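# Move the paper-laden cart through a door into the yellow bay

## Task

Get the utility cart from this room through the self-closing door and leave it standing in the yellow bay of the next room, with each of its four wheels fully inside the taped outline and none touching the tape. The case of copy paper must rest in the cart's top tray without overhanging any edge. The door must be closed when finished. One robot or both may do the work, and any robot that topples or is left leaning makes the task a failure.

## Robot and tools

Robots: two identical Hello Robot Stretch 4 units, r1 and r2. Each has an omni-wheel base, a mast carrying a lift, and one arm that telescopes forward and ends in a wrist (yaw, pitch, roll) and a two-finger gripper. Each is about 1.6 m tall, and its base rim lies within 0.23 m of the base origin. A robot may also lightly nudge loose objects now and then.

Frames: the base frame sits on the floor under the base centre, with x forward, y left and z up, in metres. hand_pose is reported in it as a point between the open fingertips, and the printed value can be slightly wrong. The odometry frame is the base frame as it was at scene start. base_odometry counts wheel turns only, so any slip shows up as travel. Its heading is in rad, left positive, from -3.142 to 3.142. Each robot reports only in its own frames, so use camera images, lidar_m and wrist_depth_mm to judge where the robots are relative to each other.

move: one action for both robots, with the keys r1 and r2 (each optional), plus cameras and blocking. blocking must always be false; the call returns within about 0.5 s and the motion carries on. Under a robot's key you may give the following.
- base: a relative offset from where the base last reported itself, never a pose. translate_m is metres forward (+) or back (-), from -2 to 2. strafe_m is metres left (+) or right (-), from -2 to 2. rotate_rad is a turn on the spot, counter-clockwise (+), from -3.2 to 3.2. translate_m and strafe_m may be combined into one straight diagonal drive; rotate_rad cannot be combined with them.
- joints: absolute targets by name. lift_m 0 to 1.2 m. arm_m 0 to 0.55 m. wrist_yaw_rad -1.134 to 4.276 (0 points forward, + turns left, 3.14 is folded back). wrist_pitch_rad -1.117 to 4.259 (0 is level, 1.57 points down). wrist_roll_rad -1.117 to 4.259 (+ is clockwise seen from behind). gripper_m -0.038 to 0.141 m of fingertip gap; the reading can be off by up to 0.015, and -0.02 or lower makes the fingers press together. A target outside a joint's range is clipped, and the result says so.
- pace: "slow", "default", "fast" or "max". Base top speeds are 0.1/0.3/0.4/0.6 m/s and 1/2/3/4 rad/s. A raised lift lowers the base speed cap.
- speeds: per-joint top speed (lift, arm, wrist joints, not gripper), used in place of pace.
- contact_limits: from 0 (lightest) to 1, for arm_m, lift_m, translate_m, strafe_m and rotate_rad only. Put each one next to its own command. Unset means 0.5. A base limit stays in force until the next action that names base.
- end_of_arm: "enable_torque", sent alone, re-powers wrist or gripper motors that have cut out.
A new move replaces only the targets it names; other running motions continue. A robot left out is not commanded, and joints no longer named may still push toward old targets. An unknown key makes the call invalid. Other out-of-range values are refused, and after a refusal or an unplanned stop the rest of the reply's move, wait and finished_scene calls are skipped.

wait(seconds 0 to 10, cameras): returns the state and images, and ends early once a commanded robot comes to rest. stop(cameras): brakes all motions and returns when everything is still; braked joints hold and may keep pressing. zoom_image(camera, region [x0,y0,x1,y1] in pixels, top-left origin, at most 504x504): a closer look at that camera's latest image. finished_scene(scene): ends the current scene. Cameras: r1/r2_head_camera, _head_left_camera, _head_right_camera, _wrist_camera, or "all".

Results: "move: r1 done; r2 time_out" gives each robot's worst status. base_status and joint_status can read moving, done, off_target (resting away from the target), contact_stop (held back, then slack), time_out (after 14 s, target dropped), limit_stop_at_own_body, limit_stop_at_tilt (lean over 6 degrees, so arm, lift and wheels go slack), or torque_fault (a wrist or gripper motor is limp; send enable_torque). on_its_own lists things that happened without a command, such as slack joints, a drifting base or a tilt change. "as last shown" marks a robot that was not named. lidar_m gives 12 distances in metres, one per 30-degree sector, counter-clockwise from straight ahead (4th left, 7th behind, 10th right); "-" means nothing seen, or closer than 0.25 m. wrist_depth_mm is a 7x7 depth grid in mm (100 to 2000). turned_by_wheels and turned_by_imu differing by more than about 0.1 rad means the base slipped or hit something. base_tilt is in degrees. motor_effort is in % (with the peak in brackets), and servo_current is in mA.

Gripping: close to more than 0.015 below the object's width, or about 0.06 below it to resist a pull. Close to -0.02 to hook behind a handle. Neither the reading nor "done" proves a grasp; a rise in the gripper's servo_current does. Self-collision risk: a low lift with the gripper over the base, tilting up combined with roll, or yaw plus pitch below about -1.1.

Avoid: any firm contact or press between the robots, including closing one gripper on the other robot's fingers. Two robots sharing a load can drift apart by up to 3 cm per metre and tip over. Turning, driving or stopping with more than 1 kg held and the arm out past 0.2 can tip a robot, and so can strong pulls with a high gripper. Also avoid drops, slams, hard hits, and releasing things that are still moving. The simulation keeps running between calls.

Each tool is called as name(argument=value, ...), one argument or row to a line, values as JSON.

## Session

wait(
  seconds=0,
)

Scene clock: 0.00 s.
r1.base_odometry: x=+0.000 y=+0.000 heading=+0.000
r1.turned_by_wheels: +0.000
r1.turned_by_imu: +0.000
r1.base_tilt: forward=-1.6 right=+1.3
r1.lidar_m: 0.96 1.73 2.02 2.40 3.92 1.60 0.85 0.77 0.78 0.89 0.77 0.78
r1.base_status: not commanded
r1.joint_positions: lift_m=+0.124 arm_m=+0.000 wrist_yaw_rad=+3.194 wrist_pitch_rad=+0.002 wrist_roll_rad=+0.000 gripper_m=+0.056
r1.joint_status: not commanded
r1.measured_speeds: all 0
r1.motor_effort: lift_m=+19 arm_m=-4 wheel_0=-2 wheel_1=+1 wheel_2=+0
r1.servo_current: wrist_yaw_rad=59 wrist_pitch_rad=46 wrist_roll_rad=46 gripper_m=39
r1.hand_pose: x=-0.1216 y=+0.0722 z=+0.3019 quat_wxyz=(-0.026, -0.001, +0.000, +1.000) (m; r1's base frame)
r1.wrist_depth_mm: - 135 - - - - - / - 123 135 - - - - / - 121 191 - - - - / 110 136 194 - - - - / 137 - - - 1618 - - / 226 - 190 1098 188 1160 1118 / 224 163 750 798 768 768 759
r2.base_odometry: x=+0.000 y=+0.000 heading=+0.000
r2.turned_by_wheels: +0.000
r2.turned_by_imu: +0.000
r2.base_tilt: forward=-0.6 right=+0.1
r2.lidar_m: 1.29 1.32 1.58 2.33 2.36 2.78 1.41 1.41 2.77 2.39 2.42 1.48
r2.base_status: not commanded
r2.joint_positions: lift_m=+0.200 arm_m=+0.000 wrist_yaw_rad=+3.211 wrist_pitch_rad=+0.001 wrist_roll_rad=+0.000 gripper_m=+0.056
r2.joint_status: not commanded
r2.measured_speeds: all 0
r2.motor_effort: lift_m=+18 arm_m=-4 wheel_0=-1 wheel_1=+1 wheel_2=+1
r2.servo_current: wrist_yaw_rad=46 wrist_pitch_rad=39 wrist_roll_rad=52 gripper_m=52
r2.hand_pose: x=-0.1229 y=+0.0671 z=+0.3779 quat_wxyz=(-0.035, -0.001, +0.000, +0.999) (m; r2's base frame)
r2.wrist_depth_mm: - - 137 - - - - / - - 137 - - - - / - 109 138 - - - - / - 140 175 - - - - / 214 - - - - - - / 213 1281 196 1255 190 1336 1182 / 208 243 866 - - 854 878
pictures: r1_head_camera, r1_head_left_camera, r1_head_right_camera, r1_wrist_camera, r2_head_camera, r2_head_left_camera, r2_head_right_camera, r2_wrist_camera
Images, in order (width x height): r1_head_camera 420x560, r1_head_left_camera 420x672, r1_head_right_camera 420x672, r1_wrist_camera 616x392, r2_head_camera 420x560, r2_head_left_camera 420x672, r2_head_right_camera 420x672, r2_wrist_camera 616x392.

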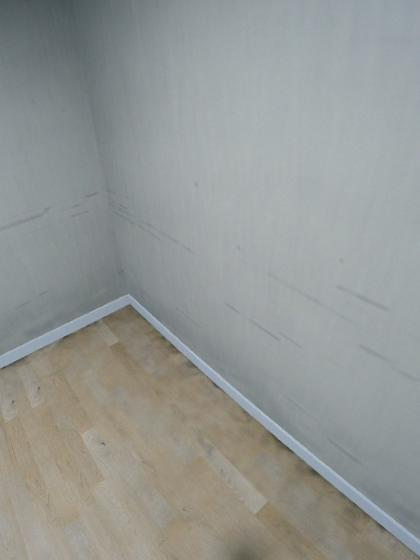

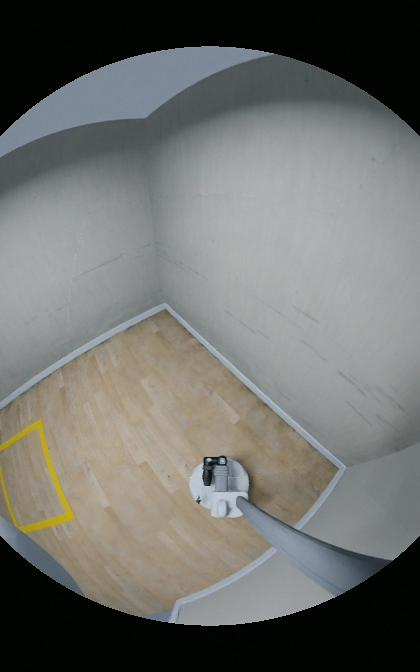

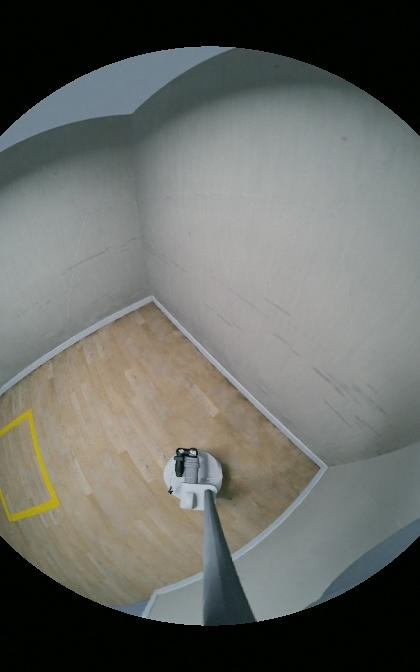

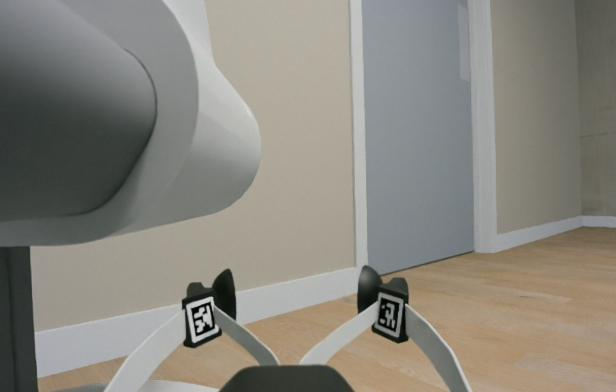

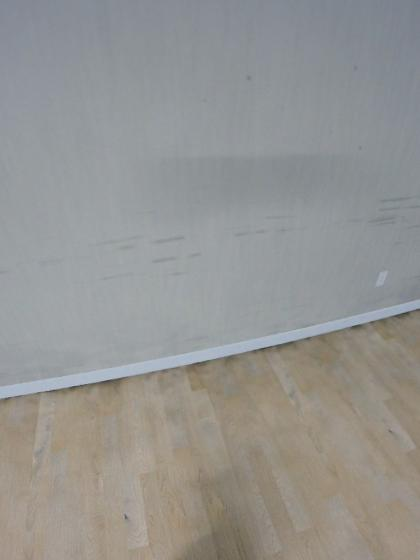

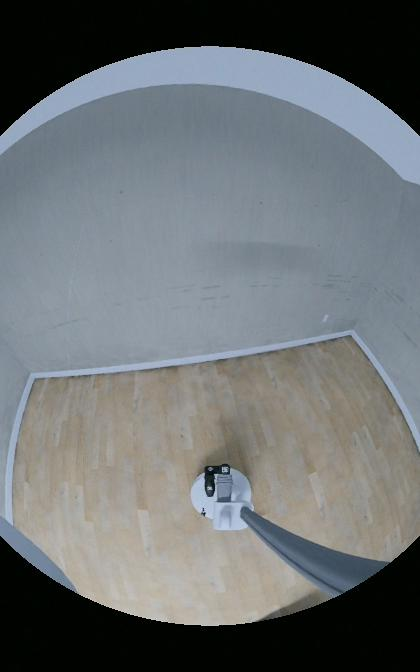

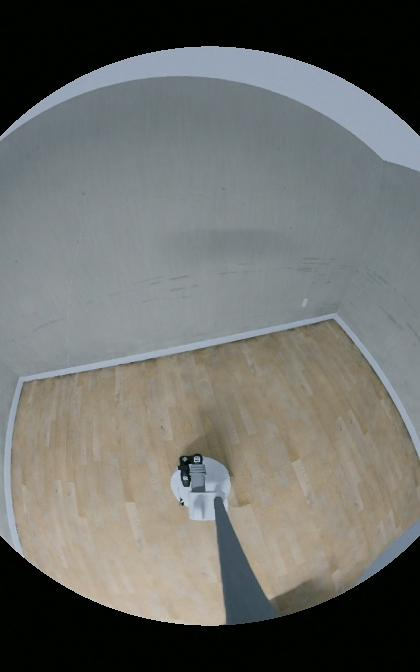

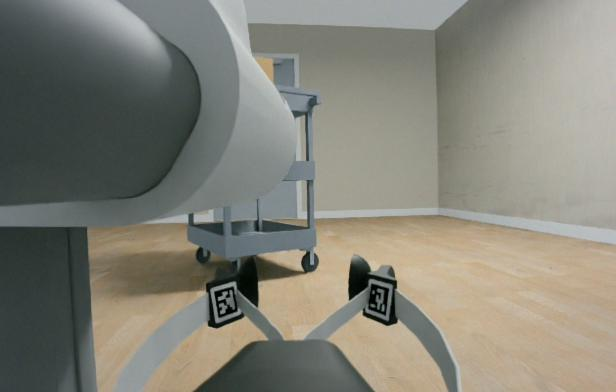

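move(
  blocking=false,
  r1={"base":{"rotate_rad":2.6}},
  r2={"base":{"rotate_rad":3.1},"joints":{"lift_m":0.687}},
  cameras=[],
)

wait(
  seconds=6,
  cameras=[],
)

wait(
  seconds=3,
  cameras=[],
)

move(
  blocking=false,
  r1={"joints":{"lift_m":0.25,"wrist_yaw_rad":0,"gripper_m":-0.02}},
  r2={"joints":{"wrist_yaw_rad":0,"wrist_roll_rad":1.57,"gripper_m":0.12}},
  cameras=[],
)

wait(
  seconds=3,
)

Scene clock: 12.97 s.
move: r1 moving; r2 moving
r1.base_odometry: x=+0.000 y=+0.000 heading=+0.253
r1.turned_by_wheels: +0.253
r1.turned_by_imu: +0.253
r1.base_tilt: forward=-1.6 right=+1.3
r1.lidar_m: 1.15 2.01 2.11 2.98 2.65 1.07 0.80 0.74 0.81 0.80 0.72 0.82
r1.base_status: rotate_rad moving
r1.joint_positions: lift_m=+0.124 arm_m=+0.000 wrist_yaw_rad=+3.194 wrist_pitch_rad=+0.002 wrist_roll_rad=+0.000 gripper_m=+0.056
r1.joint_status: not commanded
r1.measured_speeds: translate_m=+0.000 strafe_m=+0.000 rotate_rad=+0.974 lift_m=+0.000 arm_m=+0.000 wrist_yaw_rad=+0.000 wrist_pitch_rad=+0.000 wrist_roll_rad=+0.000
r1.motor_effort: lift_m=+19(20) arm_m=-4(4) wheel_0=-7(9) wheel_1=-6(7) wheel_2=-6(7)
r1.servo_current: wrist_yaw_rad=46(59) wrist_pitch_rad=39(52) wrist_roll_rad=33(65) gripper_m=39(46)
r1.hand_pose: x=-0.1216 y=+0.0722 z=+0.3019 quat_wxyz=(-0.026, -0.001, +0.000, +1.000) (m; r1's base frame)
r1.wrist_depth_mm: - 135 - - - - 1808 / - 123 135 - - - 1808 / - 121 192 - - - 1756 / 111 136 195 - - - 1808 / 137 - - - - - 1756 / 226 - 190 976 188 1118 1138 / 224 152 759 798 778 750 759
r2.base_odometry: x=+0.000 y=+0.000 heading=+0.252
r2.turned_by_wheels: +0.252
r2.turned_by_imu: +0.245
r2.base_tilt: forward=-0.7 right=+0.0
r2.lidar_m: 1.29 1.38 1.94 2.33 2.46 3.37 1.44 3.35 2.49 2.40 1.84 1.36
r2.base_status: rotate_rad moving
r2.joint_positions: lift_m=+0.238 arm_m=+0.000 wrist_yaw_rad=+3.211 wrist_pitch_rad=+0.001 wrist_roll_rad=+0.000 gripper_m=+0.056
r2.joint_status: lift_m moving
r2.measured_speeds: translate_m=+0.002 strafe_m=+0.000 rotate_rad=+0.977 lift_m=+0.146 arm_m=+0.000 wrist_yaw_rad=+0.000 wrist_pitch_rad=+0.000 wrist_roll_rad=+0.000
r2.motor_effort: lift_m=+23(25) arm_m=-4(4) wheel_0=-4(9) wheel_1=-10(10) wheel_2=-10(11)
r2.servo_current: wrist_yaw_rad=52(52) wrist_pitch_rad=46(46) wrist_roll_rad=52(65) gripper_m=46(52)
r2.hand_pose: x=-0.1229 y=+0.0671 z=+0.4157 quat_wxyz=(-0.035, -0.001, +0.000, +0.999) (m; r2's base frame)
r2.wrist_depth_mm: - - 137 - - - - / - - 137 1756 - - - / - 110 138 - - - - / - 140 176 - - - - / 215 - - - - - - / 213 1366 196 1430 190 1464 1281 / 210 242 1008 - - 976 946
pictures: none
No camera images: "cameras" was empty.

Scene clock: 15.07 s.
earlier move: r1 done; r2 moving
r1.base_odometry: x=+0.000 y=+0.000 heading=+2.600
r1.turned_by_wheels: +2.347
r1.turned_by_imu: +2.360
r1.base_tilt: forward=-1.6 right=+1.3
r1.lidar_m: 1.66 0.87 0.75 0.75 0.87 0.77 0.77 0.91 1.64 2.03 2.39 3.92
r1.base_status: done
r1.joint_positions: lift_m=+0.124 arm_m=+0.000 wrist_yaw_rad=+3.194 wrist_pitch_rad=+0.002 wrist_roll_rad=+0.000 gripper_m=+0.056
r1.joint_status: not commanded
r1.measured_speeds: all 0
r1.motor_effort: lift_m=+20(20) arm_m=-4(4) wheel_0=-2(10) wheel_1=-1(9) wheel_2=+0(8)
r1.servo_current: wrist_yaw_rad=39(65) wrist_pitch_rad=39(52) wrist_roll_rad=59(65) gripper_m=39(52)
r1.hand_pose: x=-0.1216 y=+0.0722 z=+0.3019 quat_wxyz=(-0.026, -0.001, +0.000, +1.000) (m; r1's base frame)
r1.wrist_depth_mm: - 135 - - - - - / - 123 135 - - - - / - 121 191 - - - - / 111 135 194 - - - - / 137 - - - - - - / 227 - 190 - 187 - - / 750 759 759 153 741 683 750
r2.base_odometry: x=+0.000 y=+0.000 heading=+3.099
r2.turned_by_wheels: +2.847
r2.turned_by_imu: +2.772
r2.base_tilt: forward=-0.6 right=+0.1
r2.lidar_m: 1.45 1.38 2.84 2.37 2.40 1.56 1.31 1.30 1.51 2.33 2.32 2.69
r2.base_status: rotate_rad moving
r2.joint_positions: lift_m=+0.687 arm_m=+0.000 wrist_yaw_rad=+3.211 wrist_pitch_rad=+0.001 wrist_roll_rad=+0.000 gripper_m=+0.056
r2.joint_status: lift_m moving
r2.measured_speeds: translate_m=+0.000 strafe_m=+0.000 rotate_rad=+0.000 lift_m=+0.011 arm_m=+0.000 wrist_yaw_rad=+0.000 wrist_pitch_rad=+0.000 wrist_roll_rad=+0.000
r2.motor_effort: lift_m=+24(26) arm_m=-4(4) wheel_0=-1(10) wheel_1=-2(10) wheel_2=-4(13)
r2.servo_current: wrist_yaw_rad=46(52) wrist_pitch_rad=46(46) wrist_roll_rad=59(65) gripper_m=46(52)
r2.hand_pose: x=-0.1228 y=+0.0671 z=+0.8645 quat_wxyz=(-0.035, -0.001, +0.000, +0.999) (m; r2's base frame)
r2.wrist_depth_mm: - - 137 - - - - / - 107 137 - - - - / - 113 138 236 - - - / - 140 164 - - - - / 216 - - - - - - / 212 - 190 - 188 - - / 211 123 - - - - -
wait: 2.10 of 6 s (r1 has come to rest)
pictures: none
No camera images: "cameras" was empty.

Scene clock: 15.37 s.
earlier move: r2 done
r1.base_odometry: x=+0.000 y=+0.000 heading=+2.600
r1.turned_by_wheels: +0.000
r1.turned_by_imu: +0.000
r1.base_tilt: forward=-1.6 right=+1.3
r1.lidar_m: 1.66 0.87 0.76 0.77 0.90 0.78 0.77 0.93 1.66 2.05 2.36 3.91
r1.base_status: done
r1.joint_positions: lift_m=+0.124 arm_m=+0.000 wrist_yaw_rad=+3.194 wrist_pitch_rad=+0.002 wrist_roll_rad=+0.000 gripper_m=+0.056
r1.joint_status: not commanded
r1.measured_speeds: all 0
r1.motor_effort: lift_m=+20(20) arm_m=-4(4) wheel_0=-2(10) wheel_1=-1(9) wheel_2=+0(8)
r1.servo_current: wrist_yaw_rad=59(65) wrist_pitch_rad=46(52) wrist_roll_rad=39(65) gripper_m=39(52)
r1.hand_pose: x=-0.1216 y=+0.0722 z=+0.3019 quat_wxyz=(-0.026, -0.001, +0.000, +1.000) (m; r1's base frame)
r1.wrist_depth_mm: - 135 - - - - - / - 123 135 - - - - / - 121 191 - - - - / 110 135 195 - - - - / 137 - - - - - - / 228 - 190 - 188 - - / 750 759 750 153 741 691 750
r2.base_odometry: x=+0.000 y=+0.000 heading=+3.099
r2.turned_by_wheels: +0.000
r2.turned_by_imu: +0.000
r2.base_tilt: forward=-0.7 right=+0.1
r2.lidar_m: 1.45 1.39 2.88 2.41 2.38 1.56 1.31 1.31 1.50 2.35 2.35 2.67
r2.base_status: done
r2.joint_positions: lift_m=+0.687 arm_m=+0.000 wrist_yaw_rad=+3.211 wrist_pitch_rad=+0.001 wrist_roll_rad=+0.000 gripper_m=+0.056
r2.joint_status: all done
r2.measured_speeds: all 0
r2.motor_effort: lift_m=+21(26) arm_m=-4(4) wheel_0=-3(10) wheel_1=-2(10) wheel_2=-4(13)
r2.servo_current: wrist_yaw_rad=46(52) wrist_pitch_rad=46(46) wrist_roll_rad=52(65) gripper_m=46(52)
r2.hand_pose: x=-0.1228 y=+0.0671 z=+0.8646 quat_wxyz=(-0.035, -0.001, +0.000, +0.999) (m; r2's base frame)
r2.wrist_depth_mm: - - 137 - - - - / - 107 137 - - - - / - 113 138 234 - - - / - 140 164 - - - - / 214 - - - - - - / 213 - 189 - 187 - - / 211 122 - - - - -
wait: 0.30 of 3 s (r2 has come to rest)
pictures: none
No camera images: "cameras" was empty.

Scene clock: 15.87 s.
move: r1 moving; r2 moving
r1.base_odometry: x=+0.000 y=+0.000 heading=+2.600
r1.turned_by_wheels: +0.000
r1.turned_by_imu: +0.000
r1.base_tilt: forward=-1.6 right=+1.3
r1.lidar_m: 1.66 0.89 0.74 0.75 0.90 0.76 0.77 0.94 1.65 2.05 2.39 3.91
r1.base_status: not commanded
r1.joint_positions: lift_m=+0.162 arm_m=+0.000 wrist_yaw_rad=+2.607 wrist_pitch_rad=+0.002 wrist_roll_rad=+0.000 gripper_m=+0.037
r1.joint_status: lift_m moving; wrist_yaw_rad moving; gripper_m moving
r1.measured_speeds: translate_m=+0.000 strafe_m=+0.000 rotate_rad=+0.000 lift_m=+0.146 arm_m=+0.000 wrist_yaw_rad=-1.820 wrist_pitch_rad=+0.000 wrist_roll_rad=+0.000
r1.motor_effort: lift_m=+25(26) arm_m=-3(4) wheel_0=-2(2) wheel_1=-1(1) wheel_2=+0(0)
r1.servo_current: wrist_yaw_rad=111(111) wrist_pitch_rad=46(46) wrist_roll_rad=59(59) gripper_m=104(104)
r1.hand_pose: x=-0.0328 y=+0.2221 z=+0.3395 quat_wxyz=(+0.264, -0.001, +0.000, +0.965) (m; r1's base frame)
r1.wrist_depth_mm: - - - - - - - / - - - - - - - / - - - - - - - / - - - - - - - / - - - - - - - / - - 189 - 186 - - / - 144 788 145 750 - -
r2.base_odometry: x=+0.000 y=+0.000 heading=+3.099
r2.turned_by_wheels: +0.000
r2.turned_by_imu: +0.000
r2.base_tilt: forward=-0.7 right=+0.1
r2.lidar_m: 1.46 1.42 2.85 2.39 2.39 1.56 1.32 1.30 1.52 2.35 2.33 2.69
r2.base_status: not commanded
r2.joint_positions: lift_m=+0.687 arm_m=+0.000 wrist_yaw_rad=+2.650 wrist_pitch_rad=+0.001 wrist_roll_rad=+0.588 gripper_m=+0.075
r2.joint_status: wrist_yaw_rad moving; wrist_roll_rad moving; gripper_m moving
r2.measured_speeds: translate_m=+0.000 strafe_m=+0.000 rotate_rad=+0.000 lift_m=+0.000 arm_m=+0.000 wrist_yaw_rad=-1.736 wrist_pitch_rad=+0.000 wrist_roll_rad=+1.820
r2.motor_effort: lift_m=+21(21) arm_m=-4(4) wheel_0=-3(4) wheel_1=-3(3) wheel_2=-4(4)
r2.servo_current: wrist_yaw_rad=130(130) wrist_pitch_rad=39(46) wrist_roll_rad=78(91) gripper_m=111(111)
r2.hand_pose: x=-0.0420 y=+0.2133 z=+0.8646 quat_wxyz=(+0.233, +0.070, +0.281, +0.928) (m; r2's base frame)
r2.wrist_depth_mm: - - - - - - - / - - - - - - - / - - - - - - - / - - - - - - - / - - - - - - 1618 / 256 - 189 - 188 1618 1366 / - - - - 1661 1308 1118
pictures: none
No camera images: "cameras" was empty.

Scene clock: 17.77 s.
earlier move: r1 done; r2 moving
r1.base_odometry: x=+0.000 y=+0.000 heading=+2.600
r1.turned_by_wheels: +0.000
r1.turned_by_imu: +0.000
r1.base_tilt: forward=-1.6 right=+1.3
r1.lidar_m: 1.67 0.86 0.76 0.73 0.89 0.76 0.76 0.92 1.70 2.04 2.39 3.92
r1.base_status: not commanded
r1.joint_positions: lift_m=+0.250 arm_m=+0.000 wrist_yaw_rad=+0.003 wrist_pitch_rad=+0.002 wrist_roll_rad=+0.000 gripper_m=-0.019
r1.joint_status: all done
r1.measured_speeds: all 0
r1.motor_effort: lift_m=+24(27) arm_m=-1(4) wheel_0=-2(2) wheel_1=-1(1) wheel_2=+0(0)
r1.servo_current: wrist_yaw_rad=52(124) wrist_pitch_rad=46(46) wrist_roll_rad=33(65) gripper_m=52(137)
r1.hand_pose: x=+0.4595 y=-0.0867 z=+0.4272 quat_wxyz=(+1.000, +0.000, +0.001, +0.001) (m; r1's base frame)
r1.wrist_depth_mm: - - 1921 - - - - / 946 - 1983 - - - - / 946 - - - - - - / 931 - 1921 - - - - / 931 - 1983 - - - - / 931 - 1336 198 1499 1537 1499 / 931 1042 179 183 162 960 1078
r2.base_odometry: x=+0.000 y=+0.000 heading=+3.099
r2.turned_by_wheels: +0.000
r2.turned_by_imu: +0.000
r2.base_tilt: forward=-0.7 right=+0.0
r2.lidar_m: 1.46 1.38 2.83 2.37 2.39 1.58 1.32 1.31 1.52 2.34 2.35 2.67
r2.base_status: not commanded
r2.joint_positions: lift_m=+0.687 arm_m=+0.000 wrist_yaw_rad=+0.003 wrist_pitch_rad=+0.001 wrist_roll_rad=+1.568 gripper_m=+0.120
r2.joint_status: wrist_yaw_rad moving; wrist_roll_rad moving; the others done
r2.measured_speeds: all 0
r2.motor_effort: lift_m=+21(21) arm_m=-4(4) wheel_0=-3(4) wheel_1=-2(3) wheel_2=-4(4)
r2.servo_current: wrist_yaw_rad=46(130) wrist_pitch_rad=46(46) wrist_roll_rad=65(104) gripper_m=46(117)
r2.hand_pose: x=+0.4596 y=-0.0866 z=+0.8646 quat_wxyz=(+0.708, +0.706, +0.001, +0.001) (m; r2's base frame)
r2.wrist_depth_mm: - - - - - 1708 1205 / - - - - - 1708 1205 / - - - - - 1756 1182 / - - - - - 1708 1205 / - - - - - 1661 1205 / - - 198 1336 197 1366 1205 / - - - - - 1708 1229
wait: 1.90 of 3 s (r1 has come to rest)
pictures: r1_head_camera, r1_head_left_camera, r1_head_right_camera, r1_wrist_camera, r2_head_camera, r2_head_left_camera, r2_head_right_camera, r2_wrist_camera
Images, in order (width x height): r1_head_camera 420x560, r1_head_left_camera 420x672, r1_head_right_camera 420x672, r1_wrist_camera 616x392, r2_head_camera 420x560, r2_head_left_camera 420x672, r2_head_right_camera 420x672, r2_wrist_camera 616x392.

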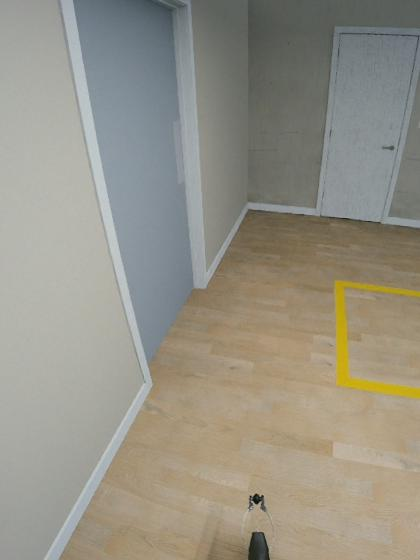

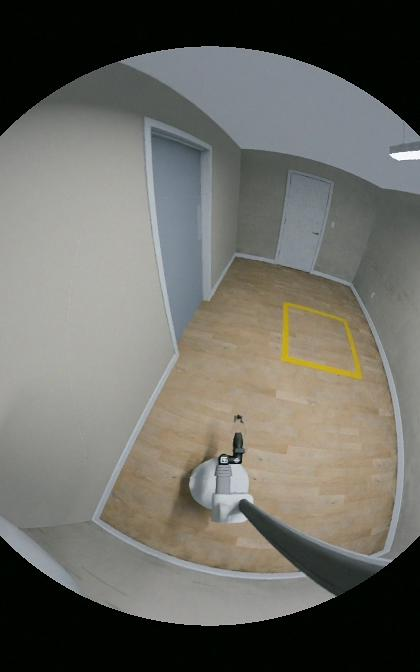

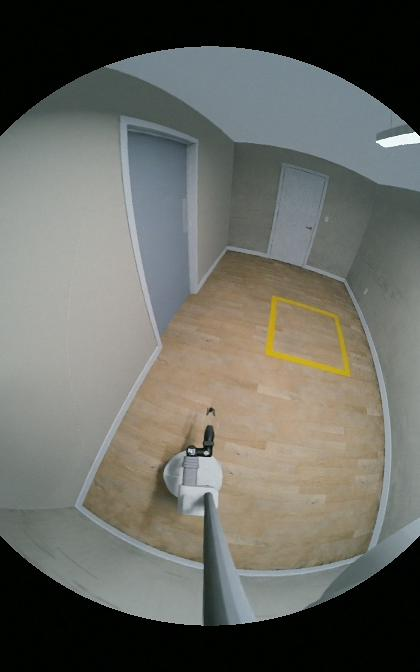

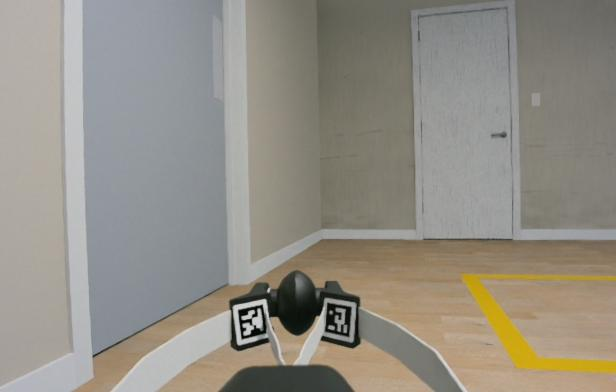

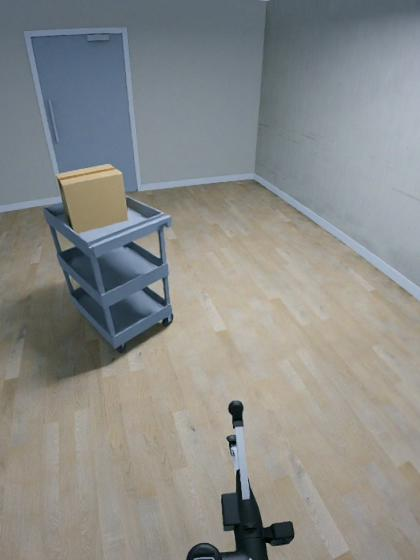

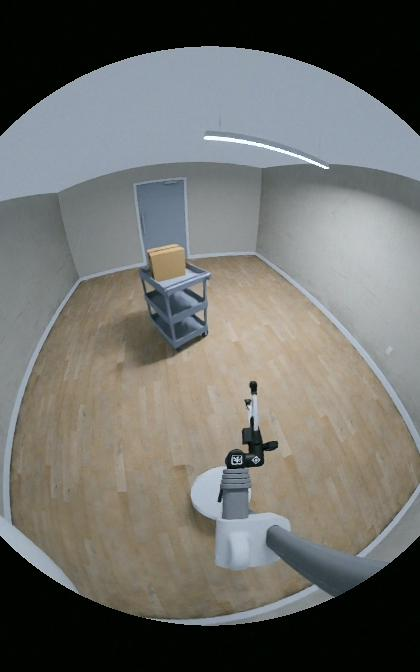

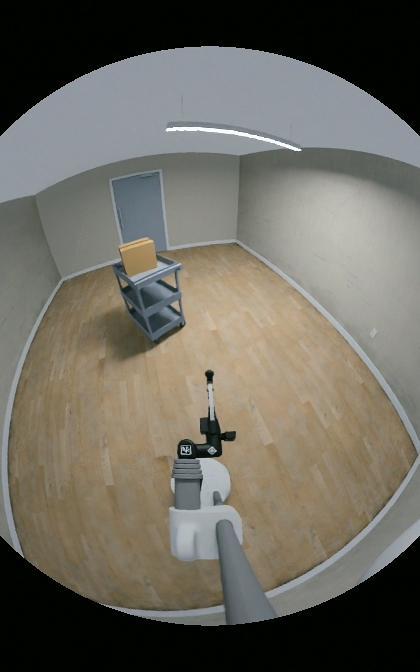

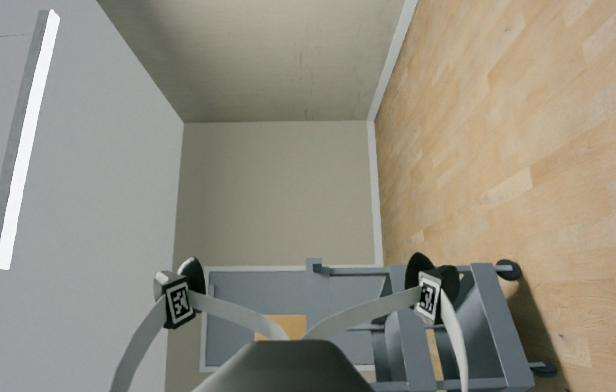

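move(
  blocking=false,
  r1={"base":{"translate_m":1.5,"strafe_m":-0.85}},
  cameras=["r2_head_camera"],
)

zoom_image(
  camera="r2_head_camera",
  region=[0, 10, 280, 360],
)

wait(
  seconds=7,
  cameras=[],
)

move(
  blocking=false,
  r1={"base":{"rotate_rad":1.21}},
  cameras=[],
)

wait(
  seconds=3,
  cameras=["r1_head_camera","r1_head_left_camera","r1_wrist_camera"],
)

Scene clock: 33.80 s.
earlier move: r2 done
move: r1 moving
r1.base_odometry: x=-0.018 y=+0.031 heading=+2.600
r1.turned_by_wheels: +0.000
r1.turned_by_imu: +0.000
r1.base_tilt: forward=-1.6 right=+1.3
r1.lidar_m: 1.70 0.89 0.75 0.77 0.88 0.81 0.83 0.96 1.73 2.04 2.37 3.87
r1.base_status: translate_m moving; strafe_m moving
r1.joint_positions: lift_m=+0.250 arm_m=+0.000 wrist_yaw_rad=+0.003 wrist_pitch_rad=+0.002 wrist_roll_rad=+0.000 gripper_m=-0.019
r1.joint_status: not commanded
r1.measured_speeds: translate_m=+0.122 strafe_m=-0.069 rotate_rad=+0.001 lift_m=+0.000 arm_m=+0.000 wrist_yaw_rad=+0.000 wrist_pitch_rad=+0.000 wrist_roll_rad=+0.000
r1.motor_effort: lift_m=+24(24) arm_m=+2(2) wheel_0=+7(9) wheel_1=+4(4) wheel_2=-8(10)
r1.servo_current: wrist_yaw_rad=52(78) wrist_pitch_rad=33(46) wrist_roll_rad=59(59) gripper_m=52(59)
r1.hand_pose: x=+0.4595 y=-0.0867 z=+0.4272 quat_wxyz=(+1.000, +0.000, +0.001, +0.001) (m; r1's base frame)
r1.wrist_depth_mm: - - 1921 - - - - / 891 - - - - - - / 891 - - - - - - / 917 - - - - - - / 904 - 1983 - - - - / 904 - 1336 199 1499 1499 1499 / 904 1060 179 183 162 960 1078
r2.base_odometry: x=+0.000 y=+0.000 heading=+3.099
r2.turned_by_wheels: +0.000
r2.turned_by_imu: +0.000
r2.base_tilt: forward=-0.7 right=+0.1
r2.lidar_m: 1.45 1.37 2.84 2.39 2.39 1.56 1.30 1.28 1.50 2.34 2.32 2.69
r2.base_status: not commanded
r2.joint_positions: lift_m=+0.687 arm_m=+0.000 wrist_yaw_rad=+0.003 wrist_pitch_rad=+0.001 wrist_roll_rad=+1.568 gripper_m=+0.120
r2.joint_status: all done
r2.measured_speeds: all 0
r2.motor_effort: lift_m=+21(21) arm_m=-4(4) wheel_0=-3(4) wheel_1=-3(3) wheel_2=-4(4)
r2.servo_current: wrist_yaw_rad=46(52) wrist_pitch_rad=39(46) wrist_roll_rad=52(59) gripper_m=52(59)
r2.hand_pose: x=+0.4596 y=-0.0866 z=+0.8646 quat_wxyz=(+0.708, +0.706, +0.001, +0.001) (m; r2's base frame)
r2.wrist_depth_mm: - - - - - 1708 1182 / - - - - - 1756 1205 / - - - - - 1708 1205 / - - - - - 1756 1205 / - - - - - 1661 1205 / - - 199 1308 198 1366 1205 / - - - - - 1661 1160
pictures: r2_head_camera
Images, in order (width x height): r2_head_camera 420x560.

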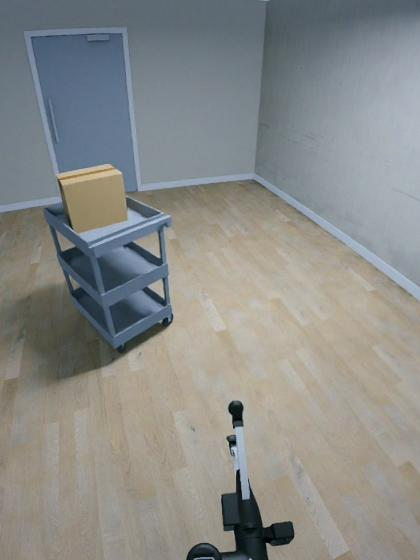

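Scaled by 1.440 from the camera's 420x560 image, which has a finer 1200x1600 frame.

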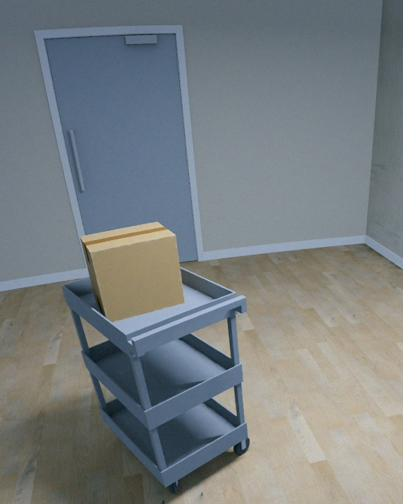

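Scene clock: 40.37 s.
earlier move: r1 done
r1.base_odometry: x=-0.847 y=+1.502 heading=+2.600
r1.turned_by_wheels: +0.000
r1.turned_by_imu: -0.004
r1.base_tilt: forward=-1.6 right=+1.3
r1.lidar_m: 2.24 1.35 1.22 1.24 1.38 2.43 2.44 1.90 1.60 1.62 1.89 2.24
r1.base_status: done
r1.joint_positions: lift_m=+0.250 arm_m=+0.000 wrist_yaw_rad=+0.003 wrist_pitch_rad=+0.002 wrist_roll_rad=+0.000 gripper_m=-0.019
r1.joint_status: not commanded
r1.measured_speeds: all 0
r1.motor_effort: lift_m=+23(24) arm_m=+4(4) wheel_0=+0(11) wheel_1=+3(7) wheel_2=+2(10)
r1.servo_current: wrist_yaw_rad=26(78) wrist_pitch_rad=39(52) wrist_roll_rad=46(72) gripper_m=46(59)
r1.hand_pose: x=+0.4595 y=-0.0867 z=+0.4272 quat_wxyz=(+1.000, +0.000, +0.001, +0.001) (m; r1's base frame)
r1.wrist_depth_mm: - - - - - 1756 - / - - - - - 1808 - / - - - - - 1863 - / - - - - - 1863 - / - - - - - 1863 - / - 1430 1430 198 1537 1464 1464 / 1078 1060 179 183 162 1025 1060
r2.base_odometry: x=+0.000 y=+0.000 heading=+3.099
r2.turned_by_wheels: +0.000
r2.turned_by_imu: +0.001
r2.base_tilt: forward=-0.7 right=+0.0
r2.lidar_m: 1.44 1.41 2.85 2.39 2.38 1.55 1.30 1.31 1.49 2.35 2.33 2.68
r2.base_status: not commanded
r2.joint_positions: lift_m=+0.687 arm_m=+0.000 wrist_yaw_rad=+0.003 wrist_pitch_rad=+0.001 wrist_roll_rad=+1.568 gripper_m=+0.120
r2.joint_status: all done
r2.measured_speeds: all 0
r2.motor_effort: lift_m=+21(21) arm_m=-4(5) wheel_0=-3(4) wheel_1=-3(3) wheel_2=-4(4)
r2.servo_current: wrist_yaw_rad=39(65) wrist_pitch_rad=39(52) wrist_roll_rad=52(59) gripper_m=46(59)
r2.hand_pose: x=+0.4596 y=-0.0866 z=+0.8646 quat_wxyz=(+0.708, +0.706, +0.001, +0.001) (m; r2's base frame)
r2.wrist_depth_mm: - - - - - 1661 1182 / - - - - - 1708 1182 / - - - - - 1756 1205 / - - - - - 1756 1182 / - - - - - 1618 1229 / - - 198 1336 197 1336 1205 / - - - - - 1756 1205
wait: 6.57 of 7 s (r1 has come to rest)
pictures: none
No camera images: "cameras" was empty.

Scene clock: 40.87 s.
move: r1 moving
r1.base_odometry: x=-0.847 y=+1.502 heading=+2.852
r1.turned_by_wheels: +0.252
r1.turned_by_imu: +0.253
r1.base_tilt: forward=-1.5 right=+1.3
r1.lidar_m: 1.69 1.22 1.23 1.29 1.65 2.43 2.33 1.70 1.62 1.71 2.32 2.24
r1.base_status: rotate_rad moving
r1.joint_positions: lift_m=+0.250 arm_m=+0.000 wrist_yaw_rad=+0.002 wrist_pitch_rad=+0.002 wrist_roll_rad=+0.000 gripper_m=-0.019
r1.joint_status: not commanded
r1.measured_speeds: translate_m=+0.002 strafe_m=+0.001 rotate_rad=+0.974 lift_m=+0.000 arm_m=+0.000 wrist_yaw_rad=+0.000 wrist_pitch_rad=+0.000 wrist_roll_rad=+0.000
r1.motor_effort: lift_m=+23(23) arm_m=+4(4) wheel_0=-6(7) wheel_1=-5(8) wheel_2=-7(8)
r1.servo_current: wrist_yaw_rad=39(65) wrist_pitch_rad=52(52) wrist_roll_rad=46(59) gripper_m=52(59)
r1.hand_pose: x=+0.4595 y=-0.0867 z=+0.4272 quat_wxyz=(+1.000, +0.000, +0.001, +0.001) (m; r1's base frame)
r1.wrist_depth_mm: - - - - - 1921 - / - - - - - 1863 - / - - - - - 1863 - / - - - - - - - / - - - - - - - / - 1336 187 199 1499 1499 1464 / 1008 1060 180 183 162 1008 1078
r2: as last shown
r2.turned_by_imu: +0.000
r2.base_tilt: forward=-0.7 right=+0.1
r2.lidar_m: 1.46 1.43 2.85 2.41 2.36 1.58 1.30 1.31 1.52 2.34 2.34 2.66
r2.motor_effort: lift_m=+21(21) arm_m=-4(4) wheel_0=-3(4) wheel_1=-2(3) wheel_2=-4(4)
r2.servo_current: wrist_yaw_rad=46(52) wrist_pitch_rad=39(46) wrist_roll_rad=59(59) gripper_m=52(52)
r2.wrist_depth_mm: - - - - - 1661 1205 / - - - - - 1756 1182 / - - - - - 1756 1205 / - - - - - 1756 1182 / - - - - - 1661 1205 / - - 198 1308 198 1366 1229 / - - - - - 1708 1205
pictures: none
No camera images: "cameras" was empty.

Scene clock: 42.23 s.
earlier move: r1 done
r1.base_odometry: x=-0.847 y=+1.502 heading=-2.473
r1.turned_by_wheels: +0.958
r1.turned_by_imu: +0.963
r1.base_tilt: forward=-1.6 right=+1.3
r1.lidar_m: 1.23 1.27 1.54 2.43 2.48 1.74 1.61 1.65 2.12 2.25 1.87 1.24
r1.base_status: done
r1.joint_positions: lift_m=+0.250 arm_m=+0.000 wrist_yaw_rad=+0.002 wrist_pitch_rad=+0.002 wrist_roll_rad=+0.000 gripper_m=-0.019
r1.joint_status: not commanded
r1.measured_speeds: all 0
r1.motor_effort: lift_m=+23(23) arm_m=+1(4) wheel_0=-3(9) wheel_1=-1(8) wheel_2=+0(8)
r1.servo_current: wrist_yaw_rad=26(65) wrist_pitch_rad=52(52) wrist_roll_rad=33(65) gripper_m=52(59)
r1.hand_pose: x=+0.4595 y=-0.0867 z=+0.4272 quat_wxyz=(+1.000, +0.000, +0.001, +0.001) (m; r1's base frame)
r1.wrist_depth_mm: - - - - 1025 - - / - - - - 1042 - - / - - - - 1008 - - / - - - - 991 - - / - - - - 1008 - - / - - 183 199 179 - - / 1008 140 163 147 144 - 946
r2.base_odometry: x=+0.000 y=+0.000 heading=+3.099
r2.turned_by_wheels: +0.000
r2.turned_by_imu: +0.000
r2.base_tilt: forward=-0.6 right=+0.1
r2.lidar_m: 1.44 1.38 2.86 2.40 2.38 1.58 1.31 1.29 1.51 2.35 2.34 2.66
r2.base_status: not commanded
r2.joint_positions: lift_m=+0.687 arm_m=+0.000 wrist_yaw_rad=+0.003 wrist_pitch_rad=+0.001 wrist_roll_rad=+1.568 gripper_m=+0.120
r2.joint_status: not commanded
r2.measured_speeds: all 0
r2.motor_effort: lift_m=+21(21) arm_m=-4(4) wheel_0=-3(4) wheel_1=-2(3) wheel_2=-4(4)
r2.servo_current: wrist_yaw_rad=52(59) wrist_pitch_rad=39(46) wrist_roll_rad=46(59) gripper_m=52(59)
r2.hand_pose: x=+0.4596 y=-0.0866 z=+0.8646 quat_wxyz=(+0.708, +0.706, +0.001, +0.001) (m; r2's base frame)
r2.wrist_depth_mm: - - - - - 1661 1205 / - - - - - 1708 1205 / - - - - - 1756 1182 / - - - - - 1756 1205 / - - - - - 1576 1205 / - - 198 1308 198 1336 1205 / - - - - - 1708 1205
wait: 1.37 of 3 s (r1 has come to rest)
pictures: r1_head_camera, r1_head_left_camera, r1_wrist_camera
Images, in order (width x height): r1_head_camera 420x560, r1_head_left_camera 420x672, r1_wrist_camera 616x392.

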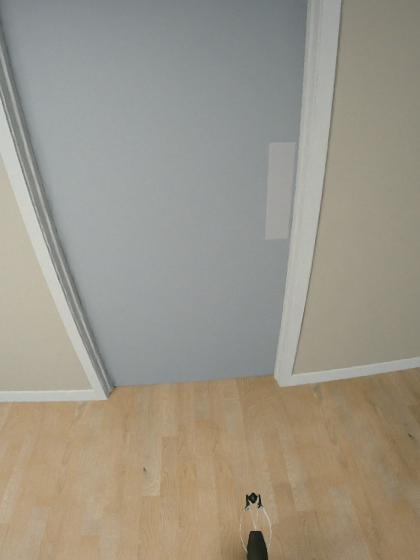

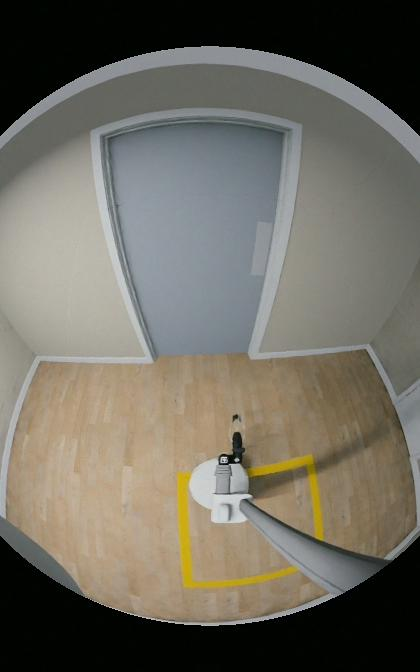

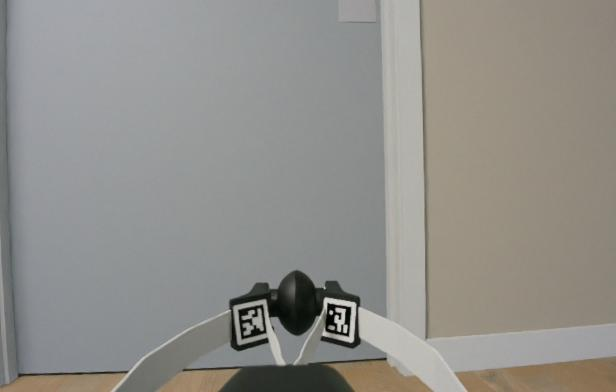

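move(
  blocking=false,
  r1={"base":{"strafe_m":-0.3}},
  r2={"base":{"translate_m":0.8,"strafe_m":-0.2}},
  cameras=[],
)

wait(
  seconds=3,
  cameras=[],
)

wait(
  seconds=3,
  cameras=[],
)

move(
  blocking=false,
  r1={"base":{"translate_m":0.6},"pace":"slow","contact_limits":{"translate_m":0.9}},
  r2={"base":{"rotate_rad":0.65}},
  cameras=[],
)

wait(
  seconds=3,
  cameras=["r2_head_camera","r2_wrist_camera"],
)

wait(
  seconds=7,
  cameras=["r1_head_camera","r1_wrist_camera"],
)

Scene clock: 70.03 s.
move: r1 moving; r2 moving
r1.base_odometry: x=-0.870 y=+1.530 heading=-2.473
r1.turned_by_wheels: +0.000
r1.turned_by_imu: +0.000
r1.base_tilt: forward=-1.6 right=+1.3
r1.lidar_m: 1.20 1.27 1.54 2.45 2.52 1.73 1.59 1.63 2.13 2.22 1.84 1.26
r1.base_status: strafe_m moving
r1.joint_positions: lift_m=+0.250 arm_m=+0.000 wrist_yaw_rad=+0.002 wrist_pitch_rad=+0.002 wrist_roll_rad=+0.000 gripper_m=-0.019
r1.joint_status: not commanded
r1.measured_speeds: translate_m=+0.001 strafe_m=-0.142 rotate_rad=-0.004 lift_m=+0.000 arm_m=+0.000 wrist_yaw_rad=+0.000 wrist_pitch_rad=+0.000 wrist_roll_rad=+0.000
r1.motor_effort: lift_m=+23(23) arm_m=-3(4) wheel_0=+10(12) wheel_1=-8(10) wheel_2=+0(1)
r1.servo_current: wrist_yaw_rad=59(59) wrist_pitch_rad=46(52) wrist_roll_rad=52(65) gripper_m=52(59)
r1.hand_pose: x=+0.4595 y=-0.0867 z=+0.4272 quat_wxyz=(+1.000, +0.000, +0.001, +0.001) (m; r1's base frame)
r1.wrist_depth_mm: - - - - 976 - - / - - - - 976 - - / - - - - 1008 - - / - - - - 1008 - - / - - - - - - - / - - 183 198 179 - - / - 140 163 147 154 - 960
r2.base_odometry: x=-0.031 y=+0.009 heading=+3.099
r2.turned_by_wheels: +0.000
r2.turned_by_imu: +0.001
r2.base_tilt: forward=-0.7 right=+0.1
r2.lidar_m: 1.45 1.36 2.88 2.42 2.41 1.61 1.34 1.31 1.54 2.32 2.33 2.67
r2.base_status: translate_m moving; strafe_m moving
r2.joint_positions: lift_m=+0.687 arm_m=+0.000 wrist_yaw_rad=+0.003 wrist_pitch_rad=+0.001 wrist_roll_rad=+1.568 gripper_m=+0.120
r2.joint_status: not commanded
r2.measured_speeds: translate_m=+0.123 strafe_m=-0.031 rotate_rad=+0.002 lift_m=+0.000 arm_m=+0.000 wrist_yaw_rad=+0.000 wrist_pitch_rad=+0.000 wrist_roll_rad=+0.000
r2.motor_effort: lift_m=+21(21) arm_m=-4(4) wheel_0=+11(11) wheel_1=+5(6) wheel_2=-13(13)
r2.servo_current: wrist_yaw_rad=52(59) wrist_pitch_rad=39(46) wrist_roll_rad=39(52) gripper_m=59(59)
r2.hand_pose: x=+0.4596 y=-0.0866 z=+0.8646 quat_wxyz=(+0.708, +0.706, +0.001, +0.001) (m; r2's base frame)
r2.wrist_depth_mm: - - - - - 1708 1182 / - - - - - 1756 1229 / - - - - - 1756 1182 / - - - - - 1756 1182 / - - - - - 1756 1229 / - - 198 1308 200 1336 1229 / - - - - - - 1205
pictures: none
No camera images: "cameras" was empty.

Scene clock: 71.87 s.
earlier move: r1 done; r2 moving
r1.base_odometry: x=-1.033 y=+1.737 heading=-2.473
r1.turned_by_wheels: +0.000
r1.turned_by_imu: -0.001
r1.base_tilt: forward=-1.6 right=+1.2
r1.lidar_m: 1.19 1.26 1.56 2.74 2.51 1.68 1.56 1.63 2.11 1.93 1.92 1.28
r1.base_status: done
r1.joint_positions: lift_m=+0.250 arm_m=+0.000 wrist_yaw_rad=+0.002 wrist_pitch_rad=+0.002 wrist_roll_rad=+0.000 gripper_m=-0.019
r1.joint_status: not commanded
r1.measured_speeds: all 0
r1.motor_effort: lift_m=+23(23) arm_m=-3(4) wheel_0=+2(12) wheel_1=+0(11) wheel_2=+1(2)
r1.servo_current: wrist_yaw_rad=52(72) wrist_pitch_rad=33(52) wrist_roll_rad=33(65) gripper_m=59(59)
r1.hand_pose: x=+0.4595 y=-0.0867 z=+0.4272 quat_wxyz=(+1.000, +0.000, +0.001, +0.001) (m; r1's base frame)
r1.wrist_depth_mm: - - 1060 - - - - / - - - - - - - / - - - - - - - / - - - - - - - / - - - - - - - / - - 183 198 170 - - / - 139 172 147 144 - 991
r2.base_odometry: x=-0.505 y=+0.149 heading=+3.099
r2.turned_by_wheels: +0.000
r2.turned_by_imu: +0.001
r2.base_tilt: forward=-0.7 right=+0.0
r2.lidar_m: 1.10 0.98 3.17 2.67 2.65 2.09 1.76 1.75 2.01 2.07 2.07 2.37
r2.base_status: translate_m moving; strafe_m moving
r2.joint_positions: lift_m=+0.687 arm_m=+0.000 wrist_yaw_rad=+0.003 wrist_pitch_rad=+0.001 wrist_roll_rad=+1.568 gripper_m=+0.120
r2.joint_status: not commanded
r2.measured_speeds: translate_m=+0.291 strafe_m=-0.073 rotate_rad=-0.001 lift_m=+0.000 arm_m=+0.000 wrist_yaw_rad=+0.000 wrist_pitch_rad=+0.000 wrist_roll_rad=+0.000
r2.motor_effort: lift_m=+21(21) arm_m=-4(4) wheel_0=+8(11) wheel_1=+6(7) wheel_2=-8(14)
r2.servo_current: wrist_yaw_rad=46(59) wrist_pitch_rad=33(52) wrist_roll_rad=52(59) gripper_m=52(59)
r2.hand_pose: x=+0.4596 y=-0.0866 z=+0.8646 quat_wxyz=(+0.708, +0.706, +0.001, +0.001) (m; r2's base frame)
r2.wrist_depth_mm: - - - - - 1661 1182 / - - - - - 1756 1182 / - - - - - 1708 1205 / - - - - - 1756 1205 / - - - - - 1661 1205 / - - 199 - 214 1537 1205 / - - - - - 1708 1098
wait: 1.83 of 3 s (r1 has come to rest)
pictures: none
No camera images: "cameras" was empty.

Scene clock: 73.73 s.
earlier move: r2 done
r1.base_odometry: x=-1.033 y=+1.737 heading=-2.473
r1.turned_by_wheels: +0.000
r1.turned_by_imu: +0.000
r1.base_tilt: forward=-1.6 right=+1.3
r1.lidar_m: 1.18 1.29 1.56 2.74 2.51 1.72 1.58 1.61 2.12 1.95 1.87 1.29
r1.base_status: done
r1.joint_positions: lift_m=+0.250 arm_m=+0.000 wrist_yaw_rad=+0.002 wrist_pitch_rad=+0.002 wrist_roll_rad=+0.000 gripper_m=-0.019
r1.joint_status: not commanded
r1.measured_speeds: all 0
r1.motor_effort: lift_m=+23(23) arm_m=-4(4) wheel_0=+2(12) wheel_1=+1(11) wheel_2=+1(2)
r1.servo_current: wrist_yaw_rad=39(72) wrist_pitch_rad=46(52) wrist_roll_rad=52(65) gripper_m=52(59)
r1.hand_pose: x=+0.4595 y=-0.0867 z=+0.4272 quat_wxyz=(+1.000, +0.000, +0.001, +0.001) (m; r1's base frame)
r1.wrist_depth_mm: - - 1042 - - - - / - - - - - - - / - - - - - - - / - - - - - - - / - - - - - - - / - - 183 198 170 - - / - 139 172 147 144 - 976
r2.base_odometry: x=-0.791 y=+0.234 heading=+3.100
r2.turned_by_wheels: +0.000
r2.turned_by_imu: +0.001
r2.base_tilt: forward=-0.6 right=+0.1
r2.lidar_m: 3.69 0.80 0.82 2.79 2.81 2.39 2.01 2.01 2.29 1.90 1.93 2.20
r2.base_status: done
r2.joint_positions: lift_m=+0.687 arm_m=+0.000 wrist_yaw_rad=+0.003 wrist_pitch_rad=+0.001 wrist_roll_rad=+1.568 gripper_m=+0.120
r2.joint_status: not commanded
r2.measured_speeds: all 0
r2.motor_effort: lift_m=+21(21) arm_m=-4(4) wheel_0=+4(11) wheel_1=+3(7) wheel_2=-4(14)
r2.servo_current: wrist_yaw_rad=46(59) wrist_pitch_rad=39(52) wrist_roll_rad=52(59) gripper_m=59(59)
r2.hand_pose: x=+0.4596 y=-0.0866 z=+0.8646 quat_wxyz=(+0.708, +0.706, +0.001, +0.001) (m; r2's base frame)
r2.wrist_depth_mm: - - - - - 1661 1182 / - - - - - 1708 1205 / - - - - - 1756 1229 / - - - - - 1708 1229 / - - - - - 1618 1229 / - - 198 - 213 1499 1205 / - - - - - 1708 1205
wait: 1.87 of 3 s (r2 has come to rest)
pictures: none
No camera images: "cameras" was empty.

Scene clock: 74.23 s.
move: r1 moving; r2 moving
r1.base_odometry: x=-1.043 y=+1.729 heading=-2.473
r1.turned_by_wheels: +0.000
r1.turned_by_imu: +0.000
r1.base_tilt: forward=-1.6 right=+1.3
r1.lidar_m: 1.17 1.28 1.58 2.74 2.55 1.71 1.60 1.62 2.08 1.94 1.89 1.25
r1.base_status: translate_m moving
r1.joint_positions: lift_m=+0.250 arm_m=+0.000 wrist_yaw_rad=+0.002 wrist_pitch_rad=+0.002 wrist_roll_rad=+0.000 gripper_m=-0.019
r1.joint_status: not commanded
r1.measured_speeds: translate_m=+0.050 strafe_m=+0.001 rotate_rad=+0.002 lift_m=+0.000 arm_m=+0.000 wrist_yaw_rad=+0.000 wrist_pitch_rad=+0.000 wrist_roll_rad=+0.000
r1.motor_effort: lift_m=+23(23) arm_m=-3(4) wheel_0=+4(7) wheel_1=+4(5) wheel_2=-7(7)
r1.servo_current: wrist_yaw_rad=65(65) wrist_pitch_rad=46(52) wrist_roll_rad=78(78) gripper_m=52(59)
r1.contact_limits: translate_m 0.9
r1.hand_pose: x=+0.4595 y=-0.0867 z=+0.4272 quat_wxyz=(+1.000, +0.000, +0.001, +0.001) (m; r1's base frame)
r1.wrist_depth_mm: - - 1042 - - - - / - - - - - - - / - - - - - - - / - - - - - - - / - - - - - - - / - - 183 198 170 - - / - 140 171 147 144 - 991
r2.base_odometry: x=-0.791 y=+0.234 heading=-2.932
r2.turned_by_wheels: +0.252
r2.turned_by_imu: +0.245
r2.base_tilt: forward=-0.7 right=+0.1
r2.lidar_m: 0.82 0.79 2.99 2.80 2.92 2.14 2.03 2.09 2.06 1.90 1.97 2.64
r2.base_status: rotate_rad moving
r2.joint_positions: lift_m=+0.687 arm_m=+0.000 wrist_yaw_rad=+0.003 wrist_pitch_rad=+0.001 wrist_roll_rad=+1.568 gripper_m=+0.120
r2.joint_status: not commanded
r2.measured_speeds: translate_m=+0.000 strafe_m=-0.002 rotate_rad=+0.975 lift_m=+0.000 arm_m=+0.000 wrist_yaw_rad=+0.000 wrist_pitch_rad=+0.000 wrist_roll_rad=+0.000
r2.motor_effort: lift_m=+21(21) arm_m=-4(4) wheel_0=-7(9) wheel_1=-9(10) wheel_2=-11(12)
r2.servo_current: wrist_yaw_rad=46(65) wrist_pitch_rad=39(46) wrist_roll_rad=46(52) gripper_m=52(59)
r2.hand_pose: x=+0.4595 y=-0.0867 z=+0.8646 quat_wxyz=(+0.708, +0.706, +0.001, +0.001) (m; r2's base frame)
r2.wrist_depth_mm: - - - - - 1708 1182 / - - - - - 1708 1205 / - - - - - 1756 1182 / - - - - - 1808 1205 / - - - - - 1618 1205 / - - 199 - 214 1499 1182 / - - - - - 691 -
pictures: none
No camera images: "cameras" was empty.

Scene clock: 75.17 s.
earlier move: r1 moving; r2 done
r1.base_odometry: x=-1.107 y=+1.679 heading=-2.473
r1.turned_by_wheels: +0.000
r1.turned_by_imu: +0.000
r1.base_tilt: forward=-1.6 right=+1.3
r1.lidar_m: 1.09 1.20 1.46 2.74 2.66 1.78 1.67 1.72 2.15 1.94 1.76 1.18
r1.base_status: translate_m moving
r1.joint_positions: lift_m=+0.250 arm_m=+0.000 wrist_yaw_rad=+0.002 wrist_pitch_rad=+0.002 wrist_roll_rad=+0.000 gripper_m=-0.019
r1.joint_status: not commanded
r1.measured_speeds: translate_m=+0.101 strafe_m=+0.000 rotate_rad=+0.003 lift_m=+0.000 arm_m=+0.000 wrist_yaw_rad=+0.000 wrist_pitch_rad=+0.000 wrist_roll_rad=+0.000
r1.motor_effort: lift_m=+23(23) arm_m=-3(4) wheel_0=+2(7) wheel_1=+5(5) wheel_2=-3(8)
r1.servo_current: wrist_yaw_rad=65(65) wrist_pitch_rad=39(52) wrist_roll_rad=46(78) gripper_m=52(59)
r1.contact_limits: translate_m 0.9
r1.hand_pose: x=+0.4595 y=-0.0867 z=+0.4272 quat_wxyz=(+1.000, +0.000, +0.001, +0.001) (m; r1's base frame)
r1.wrist_depth_mm: - - - - - - - / - - - 878 - - - / - - - 904 - - - / - - - - - - - / - - - - - - - / - - 183 198 171 - - / - 139 164 147 144 - -
r2.base_odometry: x=-0.791 y=+0.234 heading=-2.535
r2.turned_by_wheels: +0.397
r2.turned_by_imu: +0.387
r2.base_tilt: forward=-0.7 right=+0.1
r2.lidar_m: 0.79 0.82 2.79 2.84 2.25 2.02 2.03 2.14 1.92 1.94 2.41 0.86
r2.base_status: done
r2.joint_positions: lift_m=+0.687 arm_m=+0.000 wrist_yaw_rad=+0.003 wrist_pitch_rad=+0.001 wrist_roll_rad=+1.568 gripper_m=+0.120
r2.joint_status: not commanded
r2.measured_speeds: all 0
r2.motor_effort: lift_m=+21(21) arm_m=-4(4) wheel_0=-3(9) wheel_1=-3(10) wheel_2=-4(12)
r2.servo_current: wrist_yaw_rad=52(65) wrist_pitch_rad=33(46) wrist_roll_rad=46(52) gripper_m=52(59)
r2.hand_pose: x=+0.4595 y=-0.0867 z=+0.8646 quat_wxyz=(+0.708, +0.706, +0.001, +0.001) (m; r2's base frame)
r2.wrist_depth_mm: - - - - - 1661 1182 / - - - - - 1708 1182 / - - - - - 1537 1205 / - - - 854 - 661 - / - - 891 866 - 661 - / - - 200 654 198 654 - / - - - - - 640 -
wait: 0.93 of 3 s (r2 has come to rest)
pictures: r2_head_camera, r2_wrist_camera
Images, in order (width x height): r2_head_camera 420x560, r2_wrist_camera 616x392.

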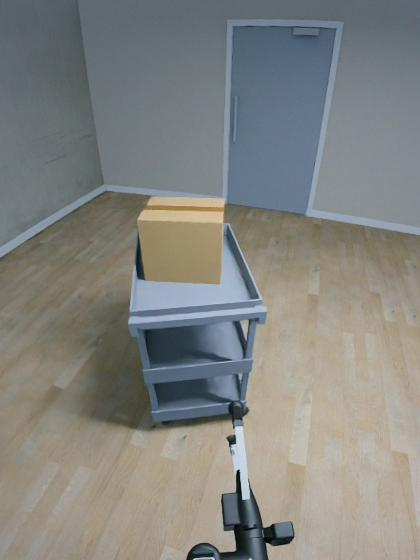

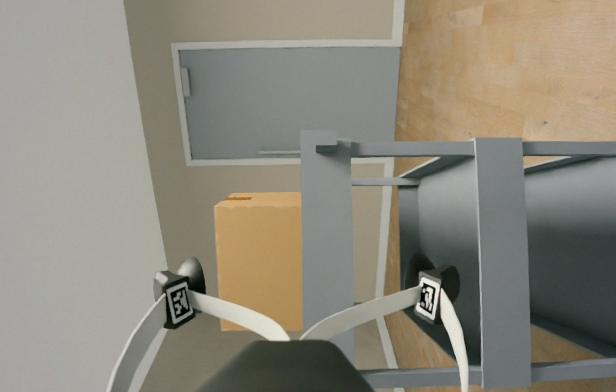

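Scene clock: 81.00 s.
earlier move: r1 done
r1.base_odometry: x=-1.504 y=+1.365 heading=-2.473
r1.turned_by_wheels: +0.000
r1.turned_by_imu: +0.000
r1.base_tilt: forward=-1.6 right=+1.2
r1.lidar_m: 0.60 0.67 0.89 1.75 2.86 2.33 2.17 2.24 2.07 1.92 0.96 0.64
r1.base_status: done
r1.joint_positions: lift_m=+0.250 arm_m=+0.000 wrist_yaw_rad=+0.002 wrist_pitch_rad=+0.002 wrist_roll_rad=+0.000 gripper_m=-0.019
r1.joint_status: not commanded
r1.measured_speeds: all 0
r1.motor_effort: lift_m=+23(23) arm_m=-3(4) wheel_0=+4(8) wheel_1=+3(6) wheel_2=-1(8)
r1.servo_current: wrist_yaw_rad=59(72) wrist_pitch_rad=46(52) wrist_roll_rad=52(78) gripper_m=52(59)
r1.contact_limits: translate_m 0.9
r1.hand_pose: x=+0.4595 y=-0.0867 z=+0.4272 quat_wxyz=(+1.000, +0.000, +0.001, +0.001) (m; r1's base frame)
r1.wrist_depth_mm: 445 455 462 399 410 418 - / 445 459 466 402 404 418 - / 452 459 462 399 410 418 - / 449 459 466 404 413 418 - / 445 462 466 402 410 421 - / 452 459 466 198 413 418 - / 452 455 180 183 171 424 -
r2.base_odometry: x=-0.791 y=+0.234 heading=-2.535
r2.turned_by_wheels: +0.000
r2.turned_by_imu: +0.001
r2.base_tilt: forward=-0.7 right=+0.1
r2.lidar_m: 0.81 0.84 2.79 2.83 2.24 2.02 2.03 2.13 1.90 1.92 2.35 0.91
r2.base_status: done
r2.joint_positions: lift_m=+0.687 arm_m=+0.000 wrist_yaw_rad=+0.003 wrist_pitch_rad=+0.001 wrist_roll_rad=+1.568 gripper_m=+0.120
r2.joint_status: not commanded
r2.measured_speeds: all 0
r2.motor_effort: lift_m=+21(21) arm_m=-4(4) wheel_0=-3(9) wheel_1=-3(10) wheel_2=-5(12)
r2.servo_current: wrist_yaw_rad=46(65) wrist_pitch_rad=39(52) wrist_roll_rad=52(65) gripper_m=52(59)
r2.hand_pose: x=+0.4595 y=-0.0867 z=+0.8646 quat_wxyz=(+0.708, +0.706, +0.001, +0.001) (m; r2's base frame)
r2.wrist_depth_mm: - - - - - 1708 1160 / - - - - - 1708 1205 / - - - - - 1499 1205 / - - - 866 - 668 - / - - 878 866 - 661 - / - - 200 647 198 647 - / - - - - - 640 -
wait: 5.83 of 7 s (r1 has come to rest)
pictures: r1_head_camera, r1_wrist_camera
Images, in order (width x height): r1_head_camera 420x560, r1_wrist_camera 616x392.

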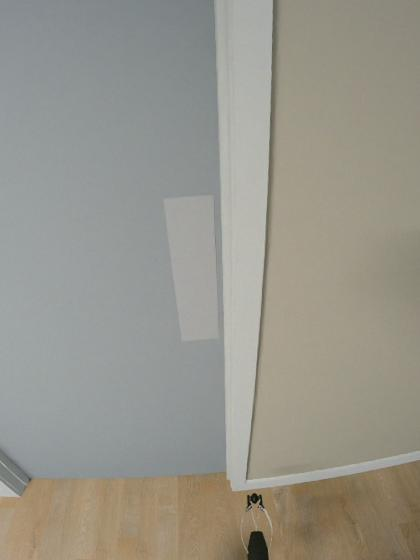

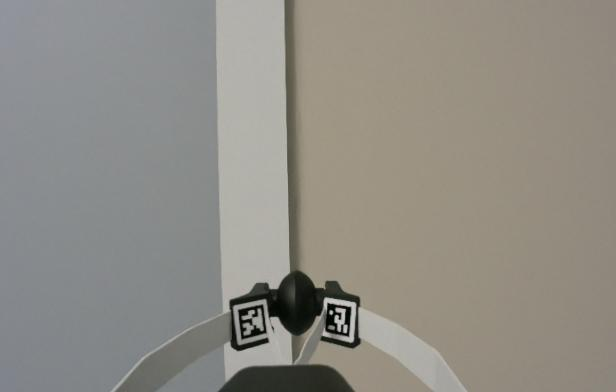

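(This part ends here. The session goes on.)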